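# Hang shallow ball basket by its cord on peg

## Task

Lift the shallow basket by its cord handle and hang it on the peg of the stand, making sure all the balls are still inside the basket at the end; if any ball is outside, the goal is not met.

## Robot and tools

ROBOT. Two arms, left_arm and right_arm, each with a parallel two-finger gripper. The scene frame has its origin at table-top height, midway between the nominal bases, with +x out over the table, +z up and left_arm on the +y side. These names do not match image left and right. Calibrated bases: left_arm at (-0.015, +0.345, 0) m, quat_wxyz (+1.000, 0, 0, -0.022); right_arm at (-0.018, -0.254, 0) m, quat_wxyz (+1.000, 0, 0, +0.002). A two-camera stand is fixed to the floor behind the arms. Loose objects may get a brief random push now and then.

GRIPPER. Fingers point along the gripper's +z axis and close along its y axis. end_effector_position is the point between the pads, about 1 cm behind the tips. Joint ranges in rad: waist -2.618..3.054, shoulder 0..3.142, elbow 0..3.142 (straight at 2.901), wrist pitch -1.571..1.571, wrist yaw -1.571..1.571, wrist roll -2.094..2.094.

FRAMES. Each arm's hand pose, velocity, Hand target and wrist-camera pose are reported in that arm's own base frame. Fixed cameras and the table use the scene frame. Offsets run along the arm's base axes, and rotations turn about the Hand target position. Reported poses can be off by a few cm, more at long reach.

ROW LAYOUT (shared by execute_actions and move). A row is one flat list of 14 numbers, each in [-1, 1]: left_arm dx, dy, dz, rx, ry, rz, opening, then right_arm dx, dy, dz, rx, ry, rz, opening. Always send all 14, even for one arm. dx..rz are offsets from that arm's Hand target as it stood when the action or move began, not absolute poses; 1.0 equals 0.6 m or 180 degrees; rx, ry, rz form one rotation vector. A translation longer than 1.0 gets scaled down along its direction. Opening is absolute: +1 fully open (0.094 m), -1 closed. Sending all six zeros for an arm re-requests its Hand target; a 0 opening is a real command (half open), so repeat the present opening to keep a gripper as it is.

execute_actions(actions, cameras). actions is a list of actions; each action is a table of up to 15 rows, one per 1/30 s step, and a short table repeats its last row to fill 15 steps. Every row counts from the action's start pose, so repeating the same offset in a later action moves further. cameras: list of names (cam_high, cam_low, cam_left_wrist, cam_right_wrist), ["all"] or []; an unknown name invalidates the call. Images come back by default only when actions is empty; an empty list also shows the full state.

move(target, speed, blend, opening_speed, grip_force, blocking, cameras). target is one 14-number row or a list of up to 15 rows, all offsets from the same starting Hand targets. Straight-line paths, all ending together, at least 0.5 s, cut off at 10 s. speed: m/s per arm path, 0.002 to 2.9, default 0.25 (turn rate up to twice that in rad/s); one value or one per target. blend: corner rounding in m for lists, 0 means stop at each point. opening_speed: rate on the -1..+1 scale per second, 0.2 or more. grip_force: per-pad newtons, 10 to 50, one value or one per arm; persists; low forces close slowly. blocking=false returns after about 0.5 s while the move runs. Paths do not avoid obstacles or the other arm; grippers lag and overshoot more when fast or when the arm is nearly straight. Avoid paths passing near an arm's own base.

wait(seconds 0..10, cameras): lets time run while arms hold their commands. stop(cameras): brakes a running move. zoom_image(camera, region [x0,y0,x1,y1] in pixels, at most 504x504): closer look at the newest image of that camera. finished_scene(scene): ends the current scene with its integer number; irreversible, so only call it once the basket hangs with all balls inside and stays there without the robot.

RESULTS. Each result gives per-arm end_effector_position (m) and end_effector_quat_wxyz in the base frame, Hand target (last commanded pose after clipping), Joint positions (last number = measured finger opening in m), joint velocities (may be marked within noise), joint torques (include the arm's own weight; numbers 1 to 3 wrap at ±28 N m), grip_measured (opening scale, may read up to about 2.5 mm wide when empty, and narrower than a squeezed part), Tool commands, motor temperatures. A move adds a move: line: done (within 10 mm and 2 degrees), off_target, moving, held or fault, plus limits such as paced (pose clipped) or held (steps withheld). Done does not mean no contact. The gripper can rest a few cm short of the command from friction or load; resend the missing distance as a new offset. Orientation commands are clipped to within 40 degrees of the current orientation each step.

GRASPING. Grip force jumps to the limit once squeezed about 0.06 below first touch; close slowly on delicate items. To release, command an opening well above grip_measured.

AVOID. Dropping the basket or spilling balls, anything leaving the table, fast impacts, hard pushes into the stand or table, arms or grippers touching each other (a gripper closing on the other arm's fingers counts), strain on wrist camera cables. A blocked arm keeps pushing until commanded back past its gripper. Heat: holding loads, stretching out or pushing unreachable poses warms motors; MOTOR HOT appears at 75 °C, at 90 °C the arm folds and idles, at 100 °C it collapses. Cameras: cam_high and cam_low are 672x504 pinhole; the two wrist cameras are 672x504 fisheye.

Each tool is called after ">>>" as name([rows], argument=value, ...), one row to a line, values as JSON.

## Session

>>> execute_actions(actions=[])

>>> zoom_image(camera="cam_high", region=[160, 120, 440, 400])

Scene clock: 0.00 s.
left_arm: end_effector_position=(+0.4020, -0.0012, +0.1101) grip_measured=+1.000 end_effector_quat_wxyz=(+0.597, -0.044, +0.799, +0.046) | right_arm: end_effector_position=(+0.4086, +0.0015, +0.1191) grip_measured=+1.000 end_effector_quat_wxyz=(+0.615, +0.003, +0.788, +0.006)
Joint positions: left_arm=[-0.108 1.541 0.378 0.869 -0.231 -0.047 0.094] | right_arm=[-0.002 1.553 0.38 0.928 -0.007 0.012 0.094]
Joint velocities: within noise
Joint torques (N m): no reading
Motor temperatures (°C): left_arm=[25 29 31 30 26 22 24] | right_arm=[25 25 31 29 27 25 25]
Heat: left arm: 31 °C; right arm: 31 °C.
Hand target: left_arm +0.4022, -0.0010, +0.1102; +0.596, -0.044, +0.801, +0.047 | right_arm +0.4092, +0.0015, +0.1202; +0.615, +0.003, +0.788, +0.006
Tool commands: left_gripper/opening=+1.0 right_gripper/opening=+1.0

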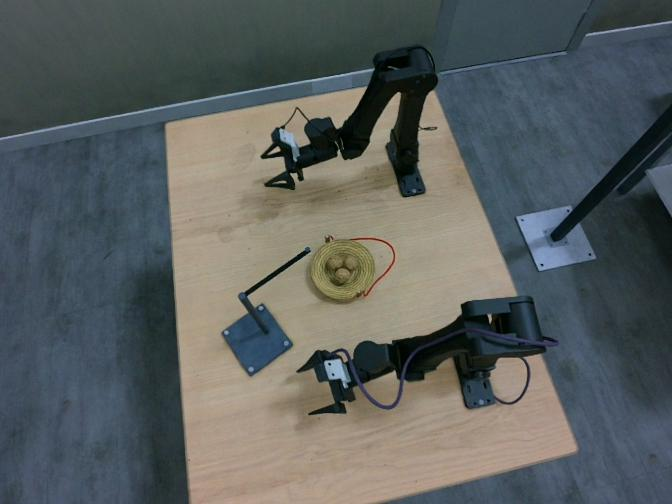

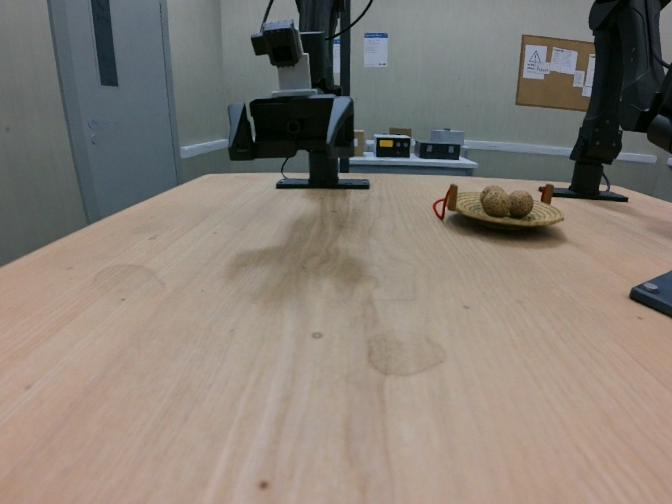

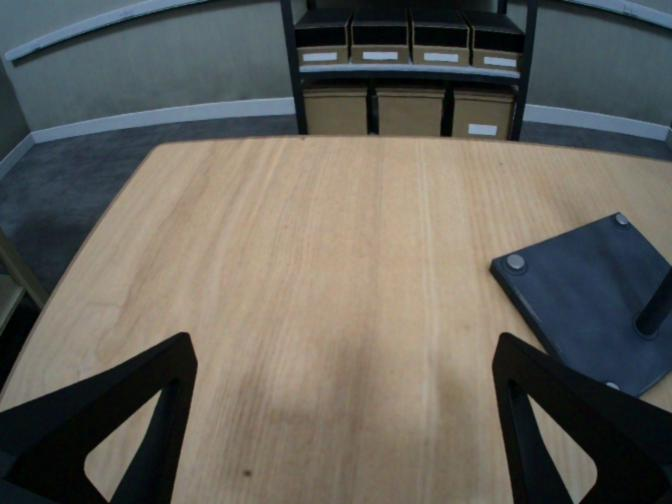

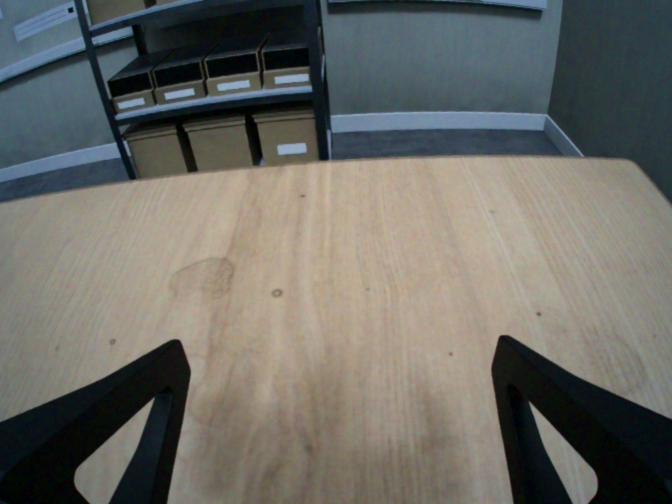

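Scaled by 1.800 from the camera's 672x504 image, which has a finer 960x720 frame.

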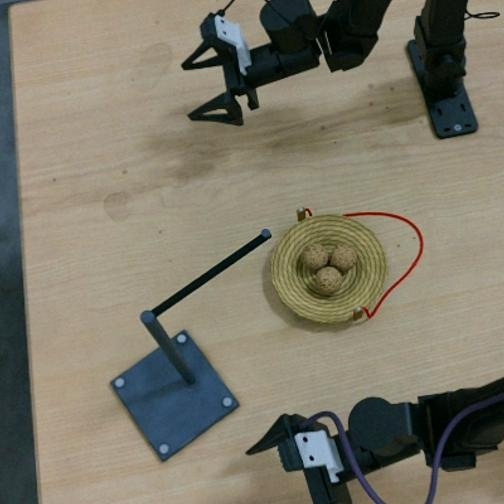

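>>> move(target=[0,0,0,0,0,0,1,-0.514,0.439,0.066,-0.389,0.282,0.496,0.2], speed=0.35, cameras=["cam_right_wrist","cam_high"])

Scene clock: 18.93 s.
left_arm: end_effector_position=(+0.4020, -0.0012, +0.1101) grip_measured=+1.000 end_effector_quat_wxyz=(+0.597, -0.044, +0.799, +0.046) | right_arm: end_effector_position=(+0.1021, +0.2605, +0.1587) grip_measured=+0.202 end_effector_quat_wxyz=(-0.007, +0.801, -0.598, +0.005)
Joint positions: left_arm=[-0.108 1.541 0.378 0.869 -0.231 -0.047 0.094] | right_arm=[1.203 1.596 1.462 -1.427 0.014 -0.657 0.056]
Joint torques (N m): left_arm=[-0.02 -6.89 6.05 1.96 -0.03 -0.01] | right_arm=[0.09 -5.18 10.39 0.08 -0.17 -0.03]
Heat: left arm: 33 °C; right arm: 34 °C.
Hand target: left_arm +0.4022, -0.0010, +0.1102; +0.596, -0.044, +0.801, +0.047 | right_arm +0.1008, +0.2649, +0.1599; -0.001, +0.804, -0.595, +0.000
Off the commanded pose: left_arm 0.000 m, 0 deg | right_arm 0.005 m, 1 deg.
move: done
Images, in order (width x height): cam_high 672x504, cam_right_wrist 672x504.

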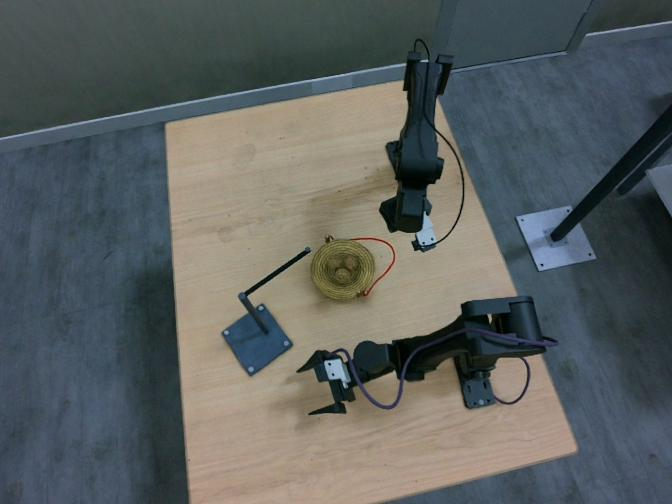

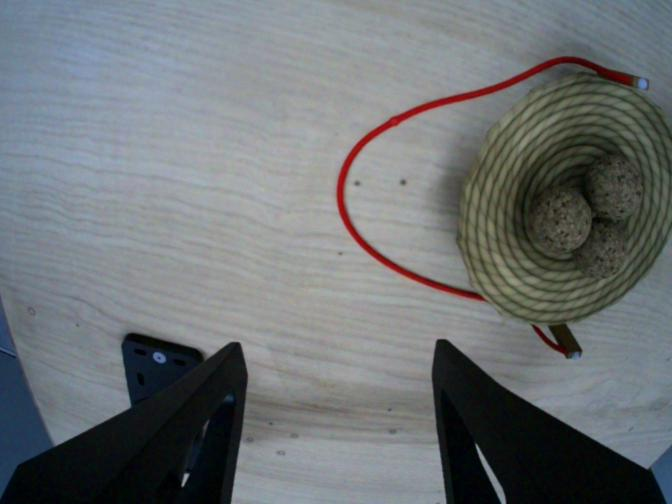

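>>> move(target=[0,0,0,0,0,0,1,0.007,0.0233,-0.163,0,0,-0.139,-0.1], speed=0.2, cameras=["cam_right_wrist","cam_low"])

Scene clock: 25.90 s.
left_arm: end_effector_position=(+0.4020, -0.0012, +0.1101) grip_measured=+1.000 end_effector_quat_wxyz=(+0.597, -0.044, +0.799, +0.046) | right_arm: end_effector_position=(+0.1086, +0.2789, +0.0715) grip_measured=-0.098 end_effector_quat_wxyz=(+0.012, -0.657, +0.754, +0.000)
Joint positions: left_arm=[-0.108 1.541 0.378 0.869 -0.231 -0.047 0.094] | right_arm=[1.203 1.681 1.204 -1.073 0.011 -0.23 0.042]
Joint torques (N m): left_arm=[-0.05 -6.87 6.02 1.96 -0.04 -0.01] | right_arm=[0.42 -6 6.45 0.34 -0.13 0.11]
Heat: left arm: 34 °C; right arm: 35 °C.
Hand target: left_arm +0.4022, -0.0010, +0.1102; +0.596, -0.044, +0.801, +0.047 | right_arm +0.1049, +0.2789, +0.0620; +0.001, -0.656, +0.755, +0.000
Off the commanded pose: left_arm 0.000 m, 0 deg | right_arm 0.010 m, 1 deg.
move: done
Images, in order (width x height): cam_low 672x504, cam_right_wrist 672x504.

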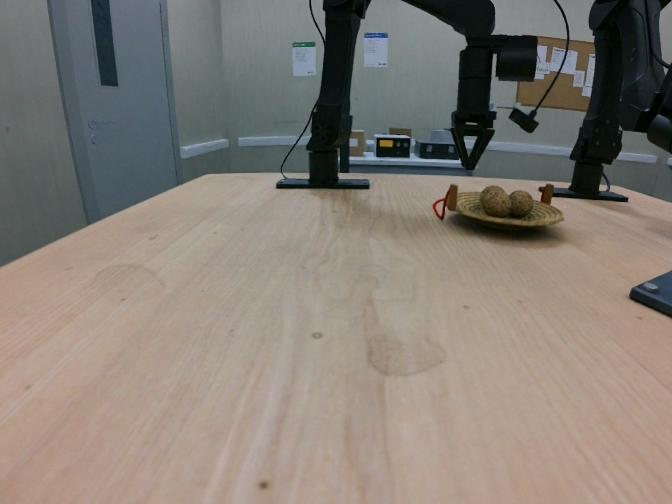

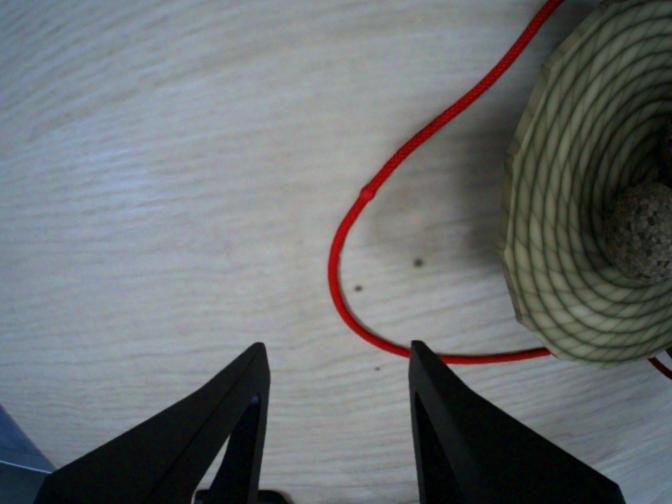

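>>> move(target=[0,0,0,0,0,0,1,-0.0075,-0.025,-0.083,0,0,0,-0.35], speed=0.1, cameras=["cam_right_wrist","cam_low"])

Scene clock: 29.80 s.
left_arm: end_effector_position=(+0.4020, -0.0012, +0.1101) grip_measured=+1.000 end_effector_quat_wxyz=(+0.597, -0.044, +0.799, +0.046) | right_arm: end_effector_position=(+0.1033, +0.2653, +0.0209) grip_measured=-0.348 end_effector_quat_wxyz=(+0.011, -0.656, +0.754, +0.000)
Joint positions: left_arm=[-0.108 1.541 0.378 0.869 -0.231 -0.047 0.094] | right_arm=[1.203 1.695 1.007 -0.863 0.011 -0.23 0.031]
Joint torques (N m): left_arm=[-0.02 -6.89 6.05 1.96 -0.04 -0.01] | right_arm=[0.12 -5.64 6.16 0.35 -0.13 0.08]
Heat: left arm: 34 °C; right arm: 35 °C.
Hand target: left_arm +0.4022, -0.0010, +0.1102; +0.596, -0.044, +0.801, +0.047 | right_arm +0.1004, +0.2638, +0.0122; +0.001, -0.656, +0.755, +0.000
Off the commanded pose: left_arm 0.000 m, 0 deg | right_arm 0.009 m, 1 deg.
move: done
Images, in order (width x height): cam_low 672x504, cam_right_wrist 672x504.

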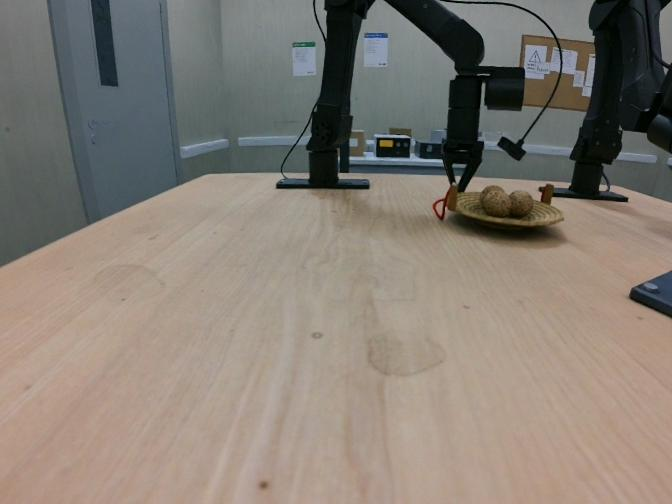

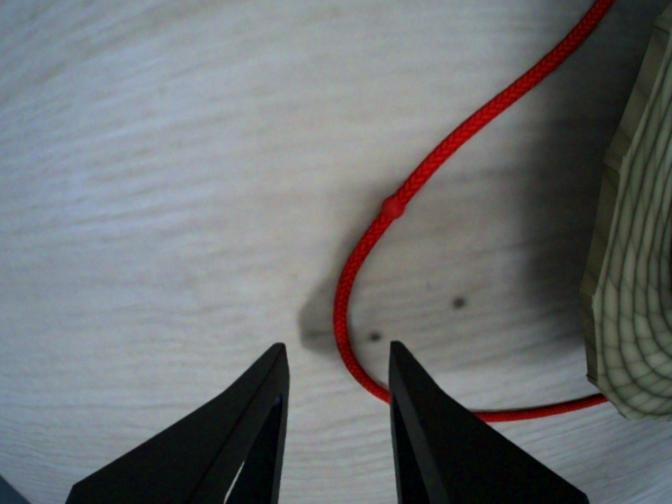

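>>> move(target=[0,0,0,0,0,0,1,-0.001,-0.006,-0.0175,0,0,0,-0.35], speed=0.05, cameras=["cam_right_wrist"])

Scene clock: 32.90 s.
left_arm: end_effector_position=(+0.4020, -0.0012, +0.1101) grip_measured=+1.000 end_effector_quat_wxyz=(+0.597, -0.044, +0.799, +0.046) | right_arm: end_effector_position=(+0.1027, +0.2639, +0.0130) grip_measured=-0.348 end_effector_quat_wxyz=(+0.016, -0.656, +0.754, +0.002)
Joint positions: left_arm=[-0.108 1.541 0.378 0.869 -0.231 -0.047 0.094] | right_arm=[1.203 1.695 0.971 -0.818 0.011 -0.23 0.031]
Joint torques (N m): left_arm=[-0.03 -6.9 6.04 1.97 -0.04 -0.01] | right_arm=[-0.09 -5.01 5.79 0.36 -0.13 0.05]
Heat: left arm: 34 °C; right arm: 35 °C.
Hand target: left_arm +0.4022, -0.0010, +0.1102; +0.596, -0.044, +0.801, +0.047 | right_arm +0.0998, +0.2602, +0.0017; +0.001, -0.656, +0.755, +0.000
Off the commanded pose: left_arm 0.000 m, 0 deg | right_arm 0.012 m, 2 deg.
move: off_target (right_arm)
Images, in order (width x height): cam_right_wrist 672x504.

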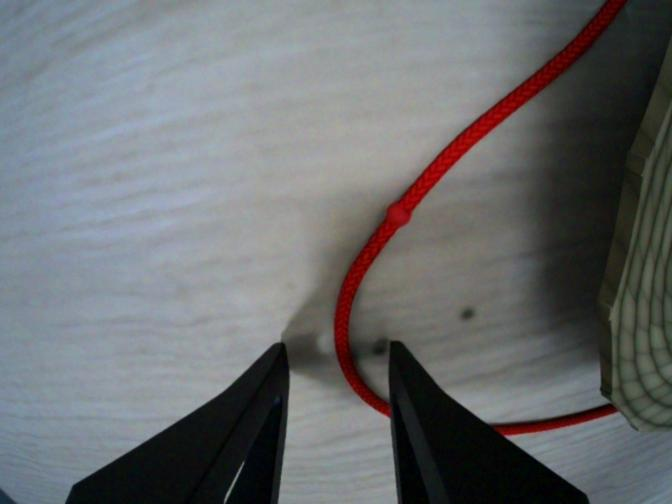

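>>> move(target=[0,0,0,0,0,0,1,0.001,0.020,-0.005,0,0,0,-0.35], speed=0.05, cameras=["cam_right_wrist"])

Scene clock: 36.07 s.
left_arm: end_effector_position=(+0.4020, -0.0012, +0.1101) grip_measured=+1.000 end_effector_quat_wxyz=(+0.597, -0.044, +0.799, +0.046) | right_arm: end_effector_position=(+0.1008, +0.2645, +0.0101) grip_measured=-0.348 end_effector_quat_wxyz=(+0.003, -0.658, +0.753, -0.003)
Joint positions: left_arm=[-0.108 1.541 0.378 0.869 -0.231 -0.047 0.094] | right_arm=[1.209 1.723 0.992 -0.837 0.009 -0.227 0.031]
Joint torques (N m): left_arm=[-0.05 -6.9 6.05 1.96 -0.04 -0.01] | right_arm=[0.39 -3.92 7.53 0.54 -0.11 0.14]
Motor temperatures (°C): left_arm=[25 30 33 35 26 22 24] | right_arm=[25 27 34 30 27 25 25]
Heat: left arm: 35 °C; right arm: 34 °C.
Hand target: left_arm +0.4022, -0.0010, +0.1102; +0.596, -0.044, +0.801, +0.047 | right_arm +0.1004, +0.2722, -0.0013; +0.001, -0.656, +0.755, +0.000
Off the commanded pose: left_arm 0.000 m, 0 deg | right_arm 0.014 m, 1 deg.
move: off_target (right_arm)
Images, in order (width x height): cam_right_wrist 672x504.

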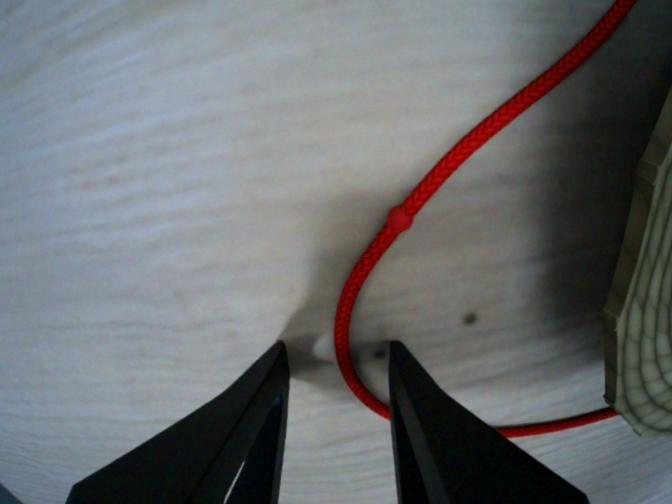

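>>> move(target=[0,0,0,0,0,0,1,0.002,0.008,0.013,0,0,0,-0.35], speed=0.05, cameras=["cam_right_wrist"])

Scene clock: 37.83 s.
left_arm: end_effector_position=(+0.4020, -0.0012, +0.1101) grip_measured=+1.000 end_effector_quat_wxyz=(+0.597, -0.044, +0.799, +0.046) | right_arm: end_effector_position=(+0.1022, +0.2686, +0.0106) grip_measured=-0.348 end_effector_quat_wxyz=(+0.001, -0.656, +0.754, -0.004)
Joint positions: left_arm=[-0.108 1.541 0.378 0.869 -0.231 -0.047 0.094] | right_arm=[1.209 1.742 1.016 -0.847 0.009 -0.223 0.031]
Joint torques (N m): left_arm=[-0.02 -6.89 6.05 1.96 -0.03 -0.01] | right_arm=[0.54 -5.26 9.05 0.31 -0.11 0.13]
Heat: left arm: 35 °C; right arm: 35 °C.
Hand target: left_arm +0.4022, -0.0010, +0.1102; +0.596, -0.044, +0.801, +0.047 | right_arm +0.1017, +0.2771, +0.0065; +0.001, -0.656, +0.755, +0.000
Off the commanded pose: left_arm 0.000 m, 0 deg | right_arm 0.009 m, 0 deg.
move: done
Images, in order (width x height): cam_right_wrist 672x504.

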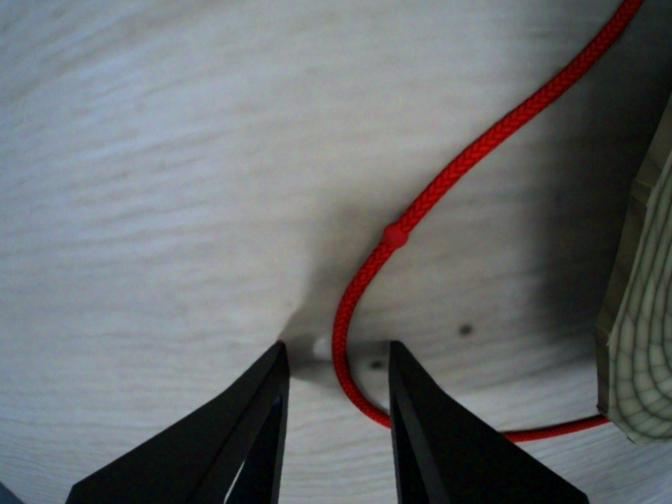

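>>> move(target=[0,0,0,0,0,0,1,0,0,-0.003,0,0,0,-1], speed=0.05, opening_speed=0.6, cameras=["cam_right_wrist"])

Scene clock: 40.70 s.
left_arm: end_effector_position=(+0.4020, -0.0012, +0.1101) grip_measured=+1.000 end_effector_quat_wxyz=(+0.597, -0.044, +0.799, +0.046) | right_arm: end_effector_position=(+0.1007, +0.2700, +0.0104) grip_measured=-0.949 end_effector_quat_wxyz=(+0.001, -0.657, +0.754, -0.001)
Joint positions: left_arm=[-0.108 1.541 0.378 0.869 -0.231 -0.047 0.094] | right_arm=[1.212 1.742 1.016 -0.844 0.003 -0.221 0.002]
Joint torques (N m): left_arm=[-0.02 -6.89 6.06 1.96 -0.04 -0.02] | right_arm=[0.34 -5.09 8.66 0.34 -0.04 0.11]
Heat: left arm: 35 °C; right arm: 35 °C.
Hand target: left_arm +0.4022, -0.0010, +0.1102; +0.596, -0.044, +0.801, +0.047 | right_arm +0.1017, +0.2770, +0.0047; +0.001, -0.656, +0.755, +0.000
Off the commanded pose: left_arm 0.000 m, 0 deg | right_arm 0.009 m, 0 deg.
move: done
Images, in order (width x height): cam_right_wrist 672x504.

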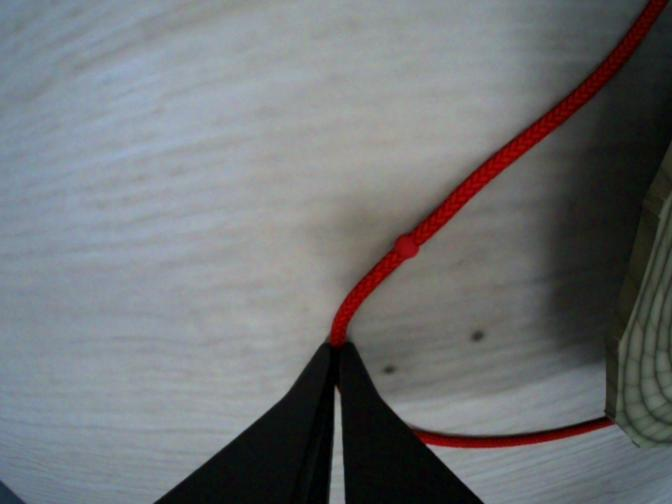

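>>> move([
  [0,0,0,0,0,0,1,0.08,-0.003,0.2,0.003,-0.05,0.05,-1],
  [0,0,0,0,0,0,1,0.227,0.013,0.34,0.014,-0.17,0.139,-1],
], speed=[0.1,0.13], blend=[0.03,0], cameras=["all"])

>>> zoom_image(camera="cam_low", region=[380, 20, 620, 260])

Scene clock: 47.13 s.
left_arm: end_effector_position=(+0.4020, -0.0012, +0.1101) grip_measured=+1.000 end_effector_quat_wxyz=(+0.597, -0.044, +0.799, +0.046) | right_arm: end_effector_position=(+0.2326, +0.2826, +0.1874) grip_measured=-0.953 end_effector_quat_wxyz=(-0.180, +0.788, -0.568, +0.154)
Joint positions: left_arm=[-0.108 1.541 0.378 0.869 -0.231 -0.047 0.094] | right_arm=[1.043 1.608 1.492 -1.109 0.337 -0.909 0.002]
Joint torques (N m): left_arm=[-0.03 -6.9 6.05 1.96 -0.04 -0.01] | right_arm=[-0.42 -10.45 11.03 0.81 0.27 0.02]
Heat: left arm: 35 °C; right arm: 35 °C.
Hand target: left_arm +0.4022, -0.0010, +0.1102; +0.596, -0.044, +0.801, +0.047 | right_arm +0.2379, +0.2848, +0.2088; -0.213, +0.778, -0.570, +0.155
Off the commanded pose: left_arm 0.000 m, 0 deg | right_arm 0.022 m, 4 deg.
move: off_target (right_arm)

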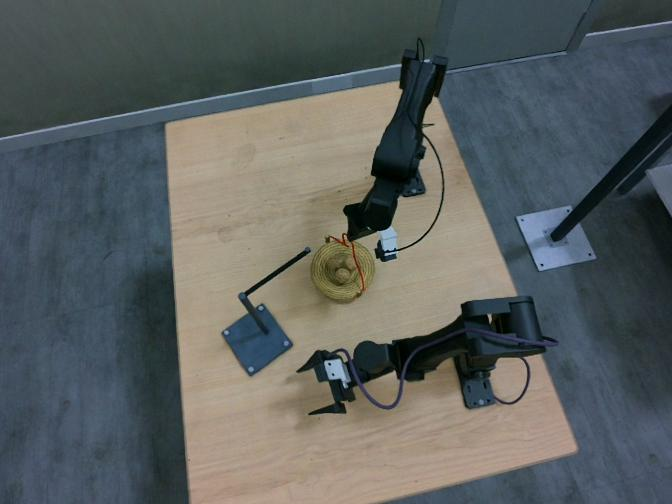

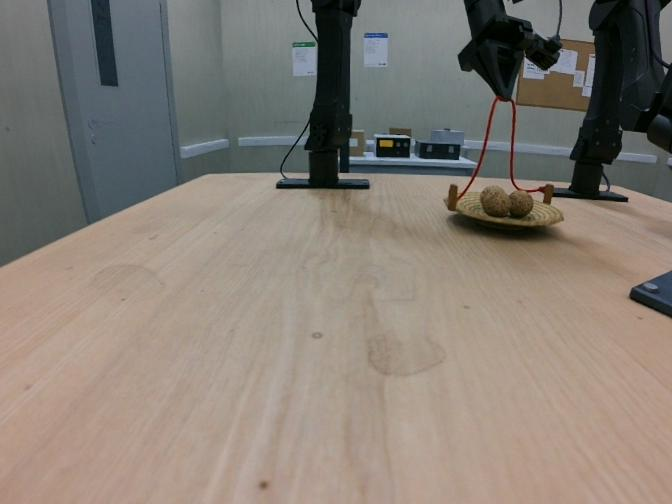

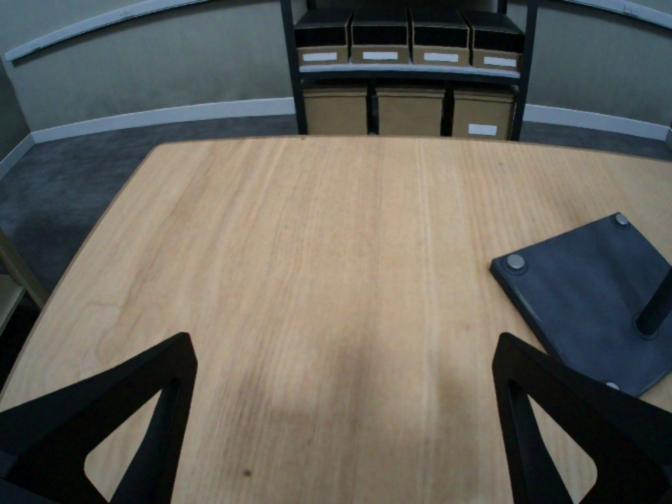

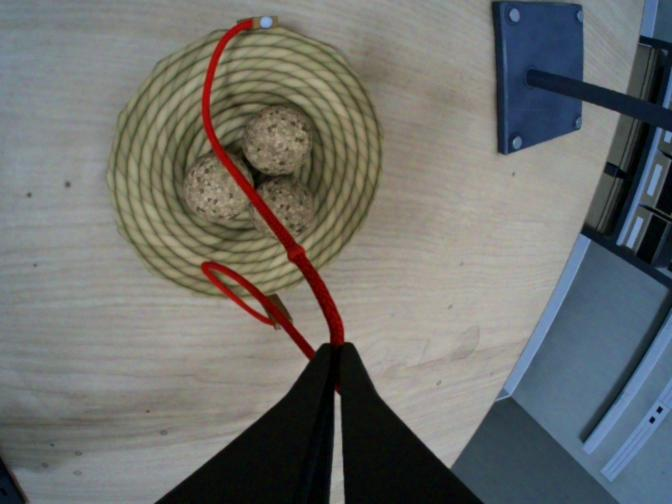

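Scaled by 2.100 from the camera's 672x504 image, which has a finer 960x720 frame.

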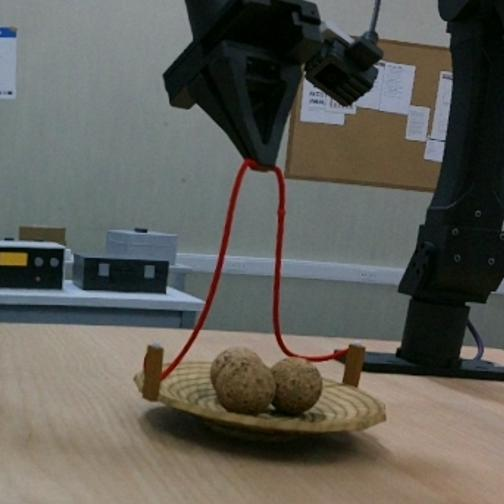

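>>> move([
  [0,0,0,0,0,0,1,0.028,0.008,0.065,0,0,0,-1],
  [0,0,0,0,0,0,1,0.028,0.008,0.135,0,0,0,-1],
], speed=[0.08,0.03], blend=[0.01,0], cameras=["cam_low","cam_right_wrist","cam_high"])

>>> zoom_image(camera="cam_low", region=[380, 20, 620, 260])

Scene clock: 54.47 s.
left_arm: end_effector_position=(+0.4020, -0.0012, +0.1101) grip_measured=+1.000 end_effector_quat_wxyz=(+0.597, -0.044, +0.799, +0.046) | right_arm: end_effector_position=(+0.2498, +0.2860, +0.2873) grip_measured=-0.953 end_effector_quat_wxyz=(-0.209, +0.781, -0.568, +0.156)
Joint positions: left_arm=[-0.108 1.541 0.378 0.869 -0.231 -0.047 0.094] | right_arm=[1.005 1.724 2.015 -1.444 0.332 -0.949 0.002]
Joint torques (N m): left_arm=[-0.02 -6.89 6.05 1.96 -0.04 -0.02] | right_arm=[-0.47 -6.31 10.69 0.82 0.15 0.02]
Heat: left arm: 35 °C; right arm: 37 °C.
Hand target: left_arm +0.4022, -0.0010, +0.1102; +0.596, -0.044, +0.801, +0.047 | right_arm +0.2547, +0.2897, +0.2897; -0.213, +0.778, -0.570, +0.155
Off the commanded pose: left_arm 0.000 m, 0 deg | right_arm 0.007 m, 1 deg.
move: done
Images, in order (width x height): cam_high 672x504, cam_low 672x504, cam_right_wrist 672x504.

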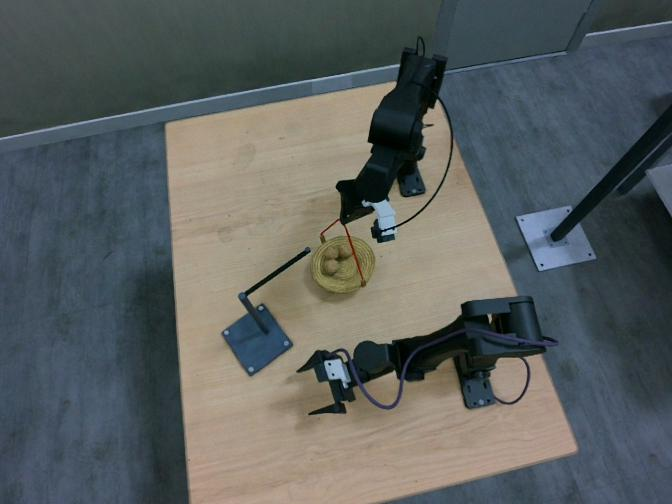

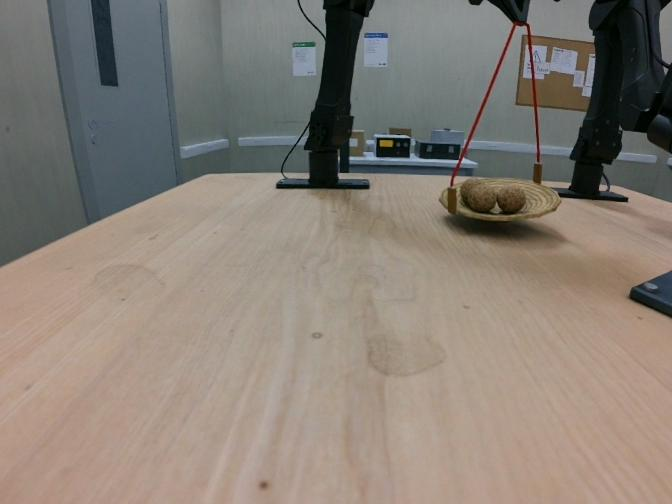

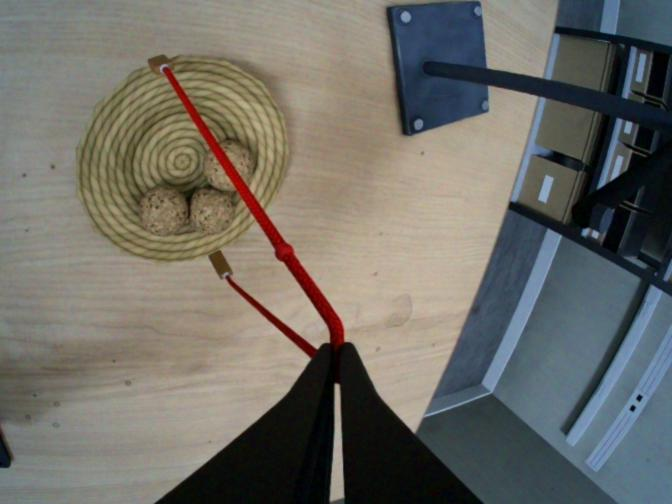

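Scaled by 2.100 from the camera's 672x504 image, which has a finer 960x720 frame.

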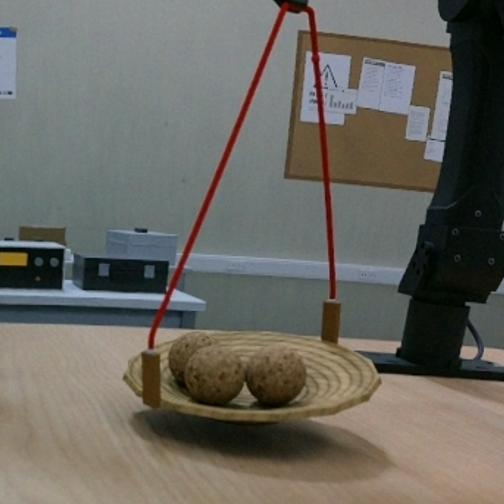

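>>> zoom_image(camera="cam_right_wrist", region=[520, 60, 672, 280])

Scaled by 2.291 from the camera's 672x504 image, which has a finer 960x720 frame.

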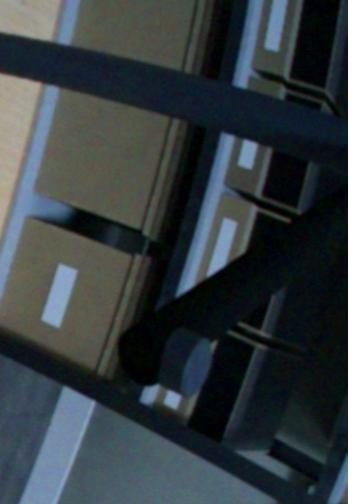

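>>> move(target=[0,0,0,0,0,0,1,0.018,0.045,0.138,0.0586,-0.1448,0.0555,-1], speed=0.05, cameras=["cam_low","cam_right_wrist","cam_high"])

>>> zoom_image(camera="cam_high", region=[200, 160, 420, 380])

>>> zoom_image(camera="cam_low", region=[380, 20, 620, 260])

Scene clock: 72.40 s.
left_arm: end_effector_position=(+0.4020, -0.0012, +0.1101) grip_measured=+1.000 end_effector_quat_wxyz=(+0.597, -0.044, +0.799, +0.046) | right_arm: end_effector_position=(+0.2681, +0.3222, +0.3536) grip_measured=-0.953 end_effector_quat_wxyz=(-0.390, +0.764, -0.449, +0.249)
Joint positions: left_arm=[-0.108 1.541 0.378 0.869 -0.231 -0.047 0.094] | right_arm=[1.077 1.546 1.799 -0.956 0.486 -1.231 0.002]
Joint torques (N m): left_arm=[-0.05 -6.9 6.04 1.96 -0.03 -0.01] | right_arm=[0.49 -10.48 7.38 1.62 0.36 0.05]
Heat: left arm: 36 °C; right arm: 36 °C.
Hand target: left_arm +0.4022, -0.0010, +0.1102; +0.596, -0.044, +0.801, +0.047 | right_arm +0.2655, +0.3167, +0.3725; -0.418, +0.747, -0.450, +0.255
Off the commanded pose: left_arm 0.000 m, 0 deg | right_arm 0.020 m, 4 deg.
move: off_target (right_arm)
Images, in order (width x height): cam_high 672x504, cam_low 672x504, cam_right_wrist 672x504.

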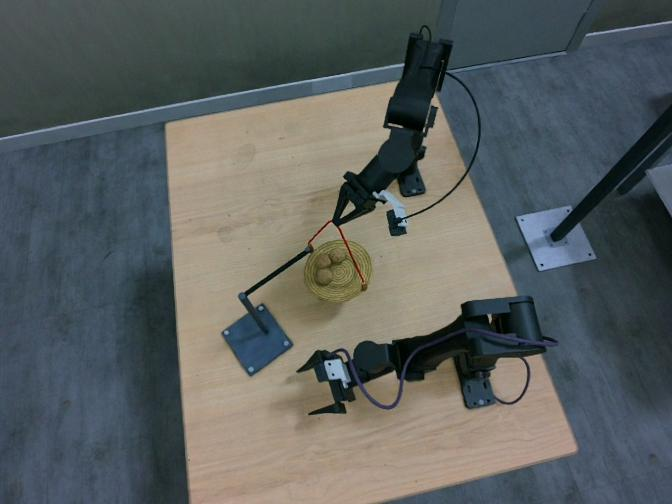

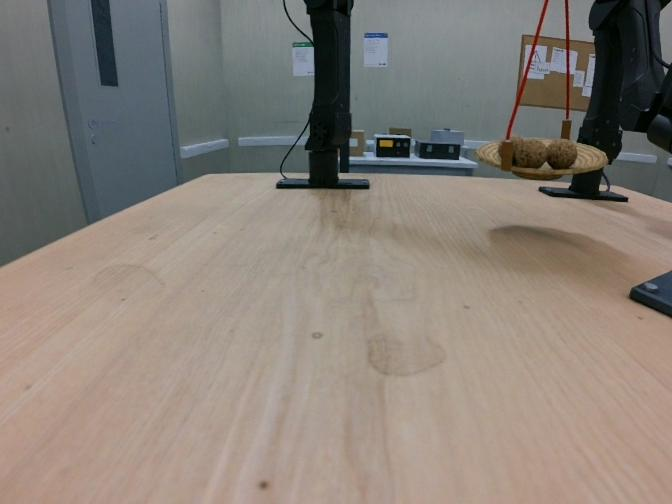

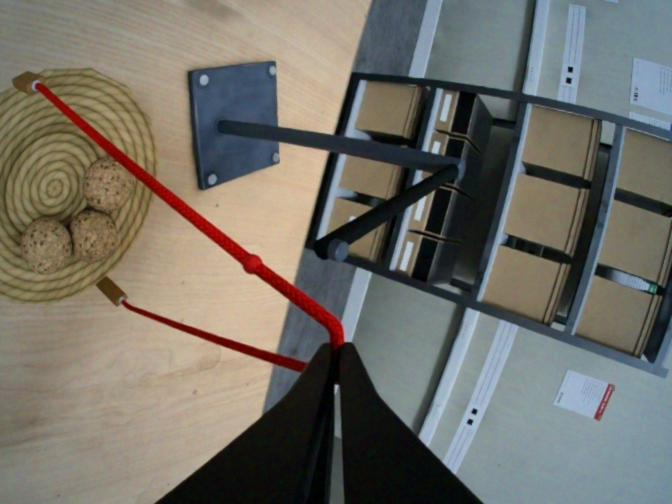

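Scaled by 2.291 from the camera's 672x504 image, which has a finer 960x720 frame.

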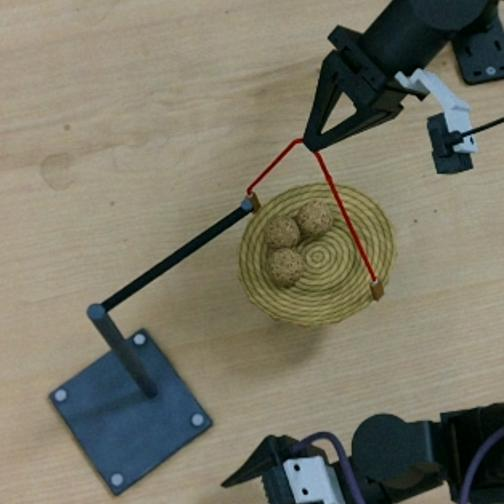

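Scaled by 2.100 from the camera's 672x504 image, which has a finer 960x720 frame.

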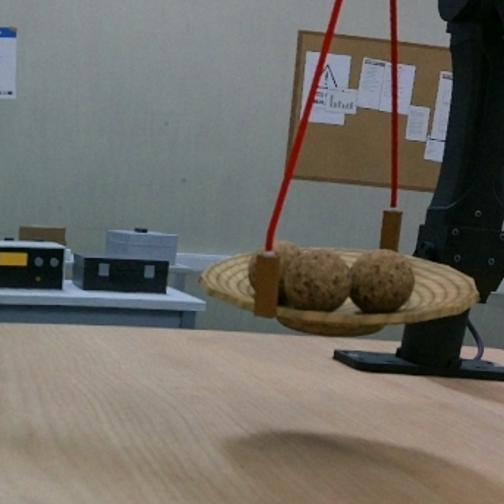

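>>> move([
  [0,0,0,0,0,0,1,0.033,0.004,0.008,0,0,0,-1],
  [0,0,0,0,0,0,1,0.135,0.0605,0.01,0,0,0,-1],
], speed=0.03, blend=[0.004,0], cameras=["cam_low","cam_right_wrist","cam_high"])

>>> zoom_image(camera="cam_high", region=[200, 180, 400, 380])

Scene clock: 86.00 s.
left_arm: end_effector_position=(+0.4020, -0.0012, +0.1101) grip_measured=+1.000 end_effector_quat_wxyz=(+0.597, -0.044, +0.799, +0.046) | right_arm: end_effector_position=(+0.3401, +0.3476, +0.3713) grip_measured=-0.953 end_effector_quat_wxyz=(-0.406, +0.754, -0.449, +0.255)
Joint positions: left_arm=[-0.108 1.541 0.378 0.869 -0.231 -0.047 0.094] | right_arm=[0.933 1.779 2.094 -0.938 0.382 -1.333 0.002]
Joint torques (N m): left_arm=[-0.05 -6.87 6.04 1.96 -0.04 -0.02] | right_arm=[-0.4 -7.34 11.89 1.55 0.08 0.03]
Heat: left arm: 37 °C; right arm: 37 °C.
Hand target: left_arm +0.4022, -0.0010, +0.1102; +0.596, -0.044, +0.801, +0.047 | right_arm +0.3465, +0.3530, +0.3787; -0.418, +0.747, -0.450, +0.255
Off the commanded pose: left_arm 0.000 m, 0 deg | right_arm 0.011 m, 2 deg.
move: off_target (right_arm)
Images, in order (width x height): cam_high 672x504, cam_low 672x504, cam_right_wrist 672x504.

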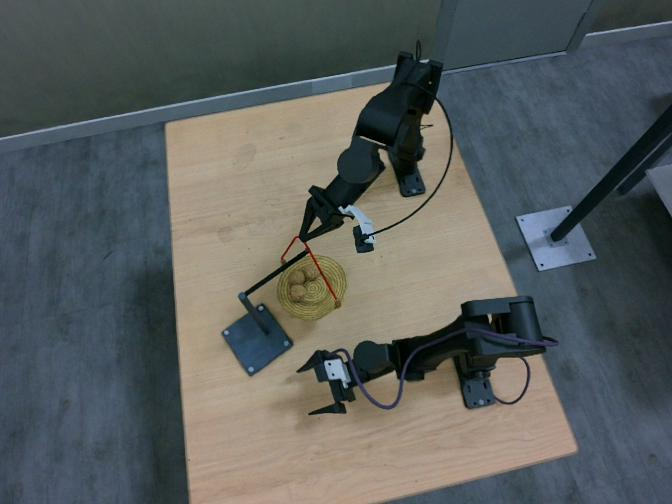

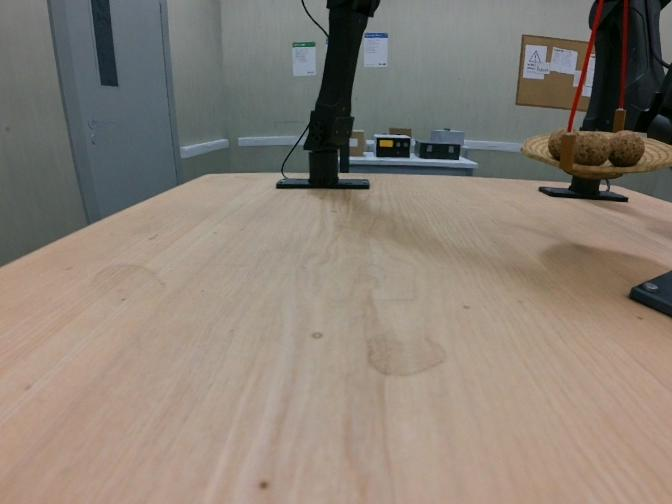

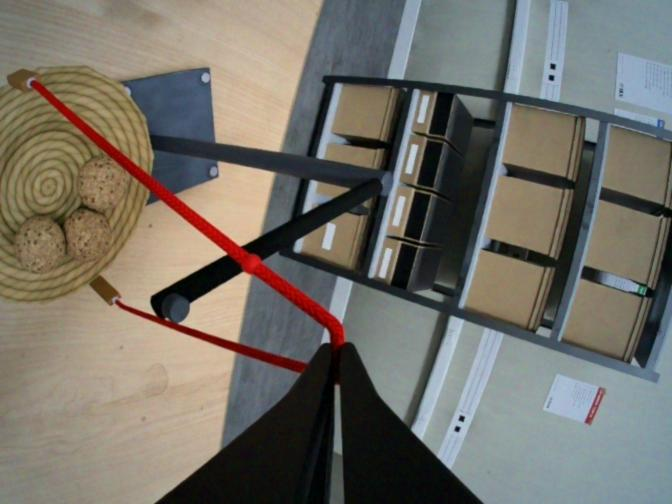

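Scaled by 2.520 from the camera's 672x504 image, which has a finer 960x720 frame.

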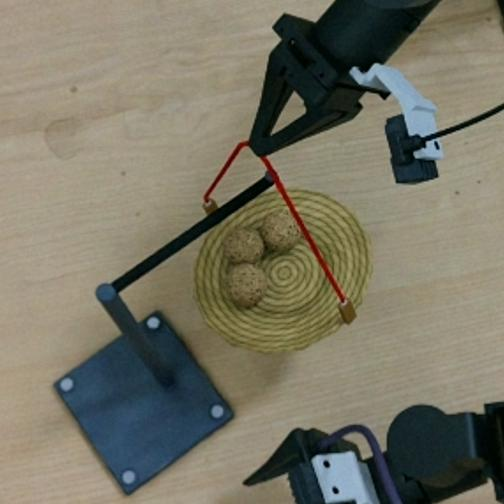

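>>> move([
  [0,0,0,0,0,0,1,0.02,0.018,-0.02,0,0,0,-1],
  [0,0,0,0,0,0,1,0.012,0.034,-0.085,0,0,0,-1],
], speed=0.025, blend=[0.003,0], cameras=["cam_low","cam_right_wrist","cam_high"])

>>> zoom_image(camera="cam_high", region=[200, 180, 400, 380])

>>> zoom_image(camera="cam_right_wrist", region=[100, 200, 400, 460])

Scene clock: 93.33 s.
left_arm: end_effector_position=(+0.4020, -0.0012, +0.1101) grip_measured=+1.000 end_effector_quat_wxyz=(+0.597, -0.044, +0.799, +0.046) | right_arm: end_effector_position=(+0.3563, +0.3731, +0.3133) grip_measured=-0.953 end_effector_quat_wxyz=(-0.396, +0.761, -0.447, +0.254)
Joint positions: left_arm=[-0.108 1.541 0.378 0.869 -0.231 -0.047 0.094] | right_arm=[0.938 1.813 1.902 -0.735 0.383 -1.335 0.002]
Joint torques (N m): left_arm=[-0.03 -6.89 6.04 1.96 -0.04 -0.01] | right_arm=[0.51 -12.37 7.82 1.68 0.19 0.18]
Heat: left arm: 37 °C; right arm: 37 °C.
Hand target: left_arm +0.4022, -0.0010, +0.1102; +0.596, -0.044, +0.801, +0.047 | right_arm +0.3537, +0.3734, +0.3276; -0.418, +0.747, -0.450, +0.255
Off the commanded pose: left_arm 0.000 m, 0 deg | right_arm 0.015 m, 3 deg.
move: off_target (right_arm)
Images, in order (width x height): cam_high 672x504, cam_low 672x504, cam_right_wrist 672x504.

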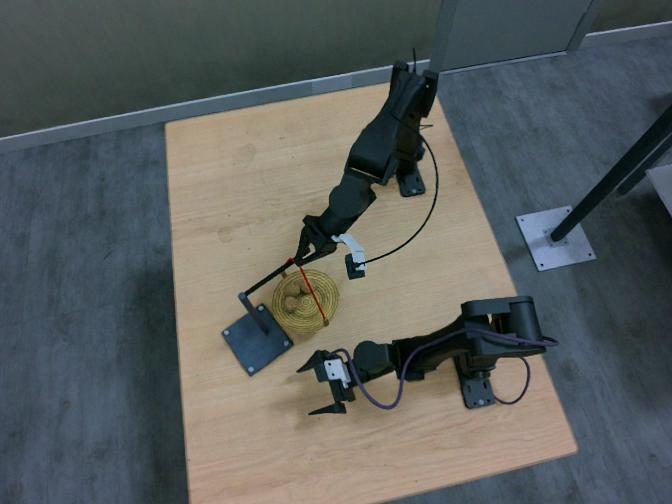

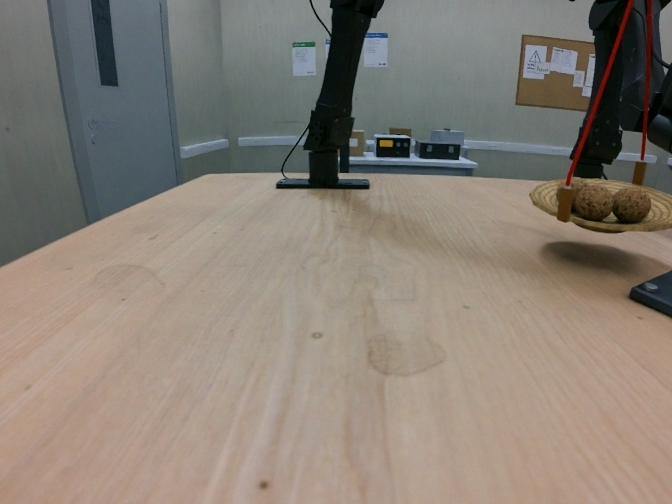

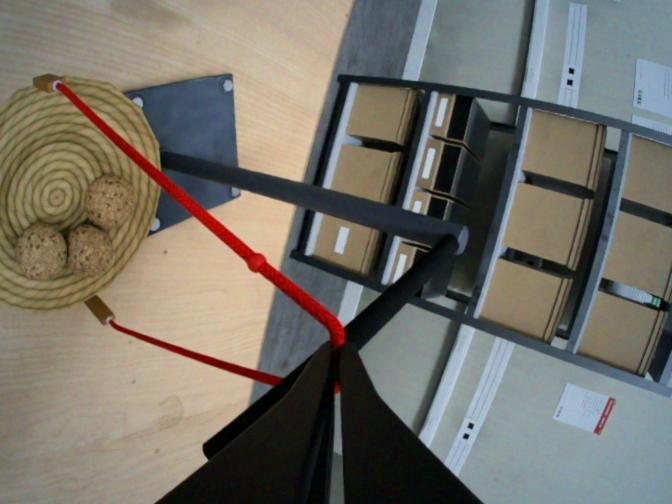

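Scaled by 2.520 from the camera's 672x504 image, which has a finer 960x720 frame.

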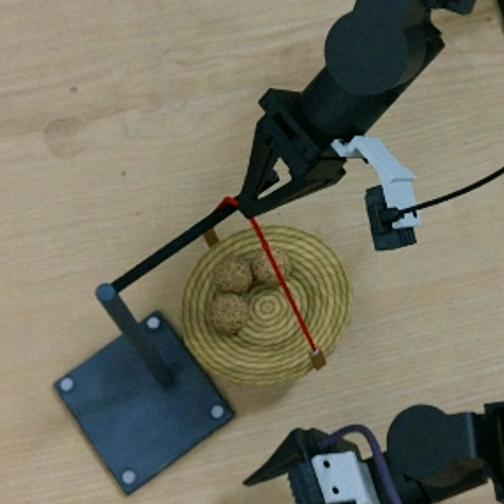

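Scaled by 1.680 from the camera's 672x504 image, which has a finer 960x720 frame.

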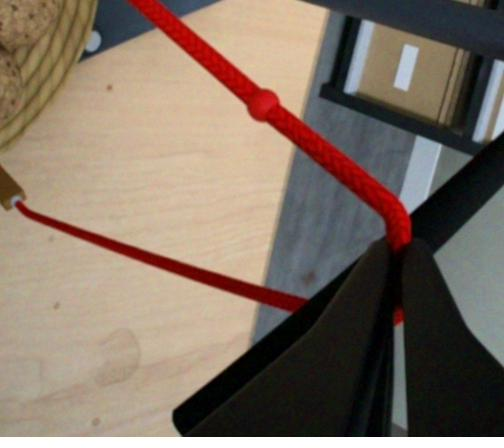

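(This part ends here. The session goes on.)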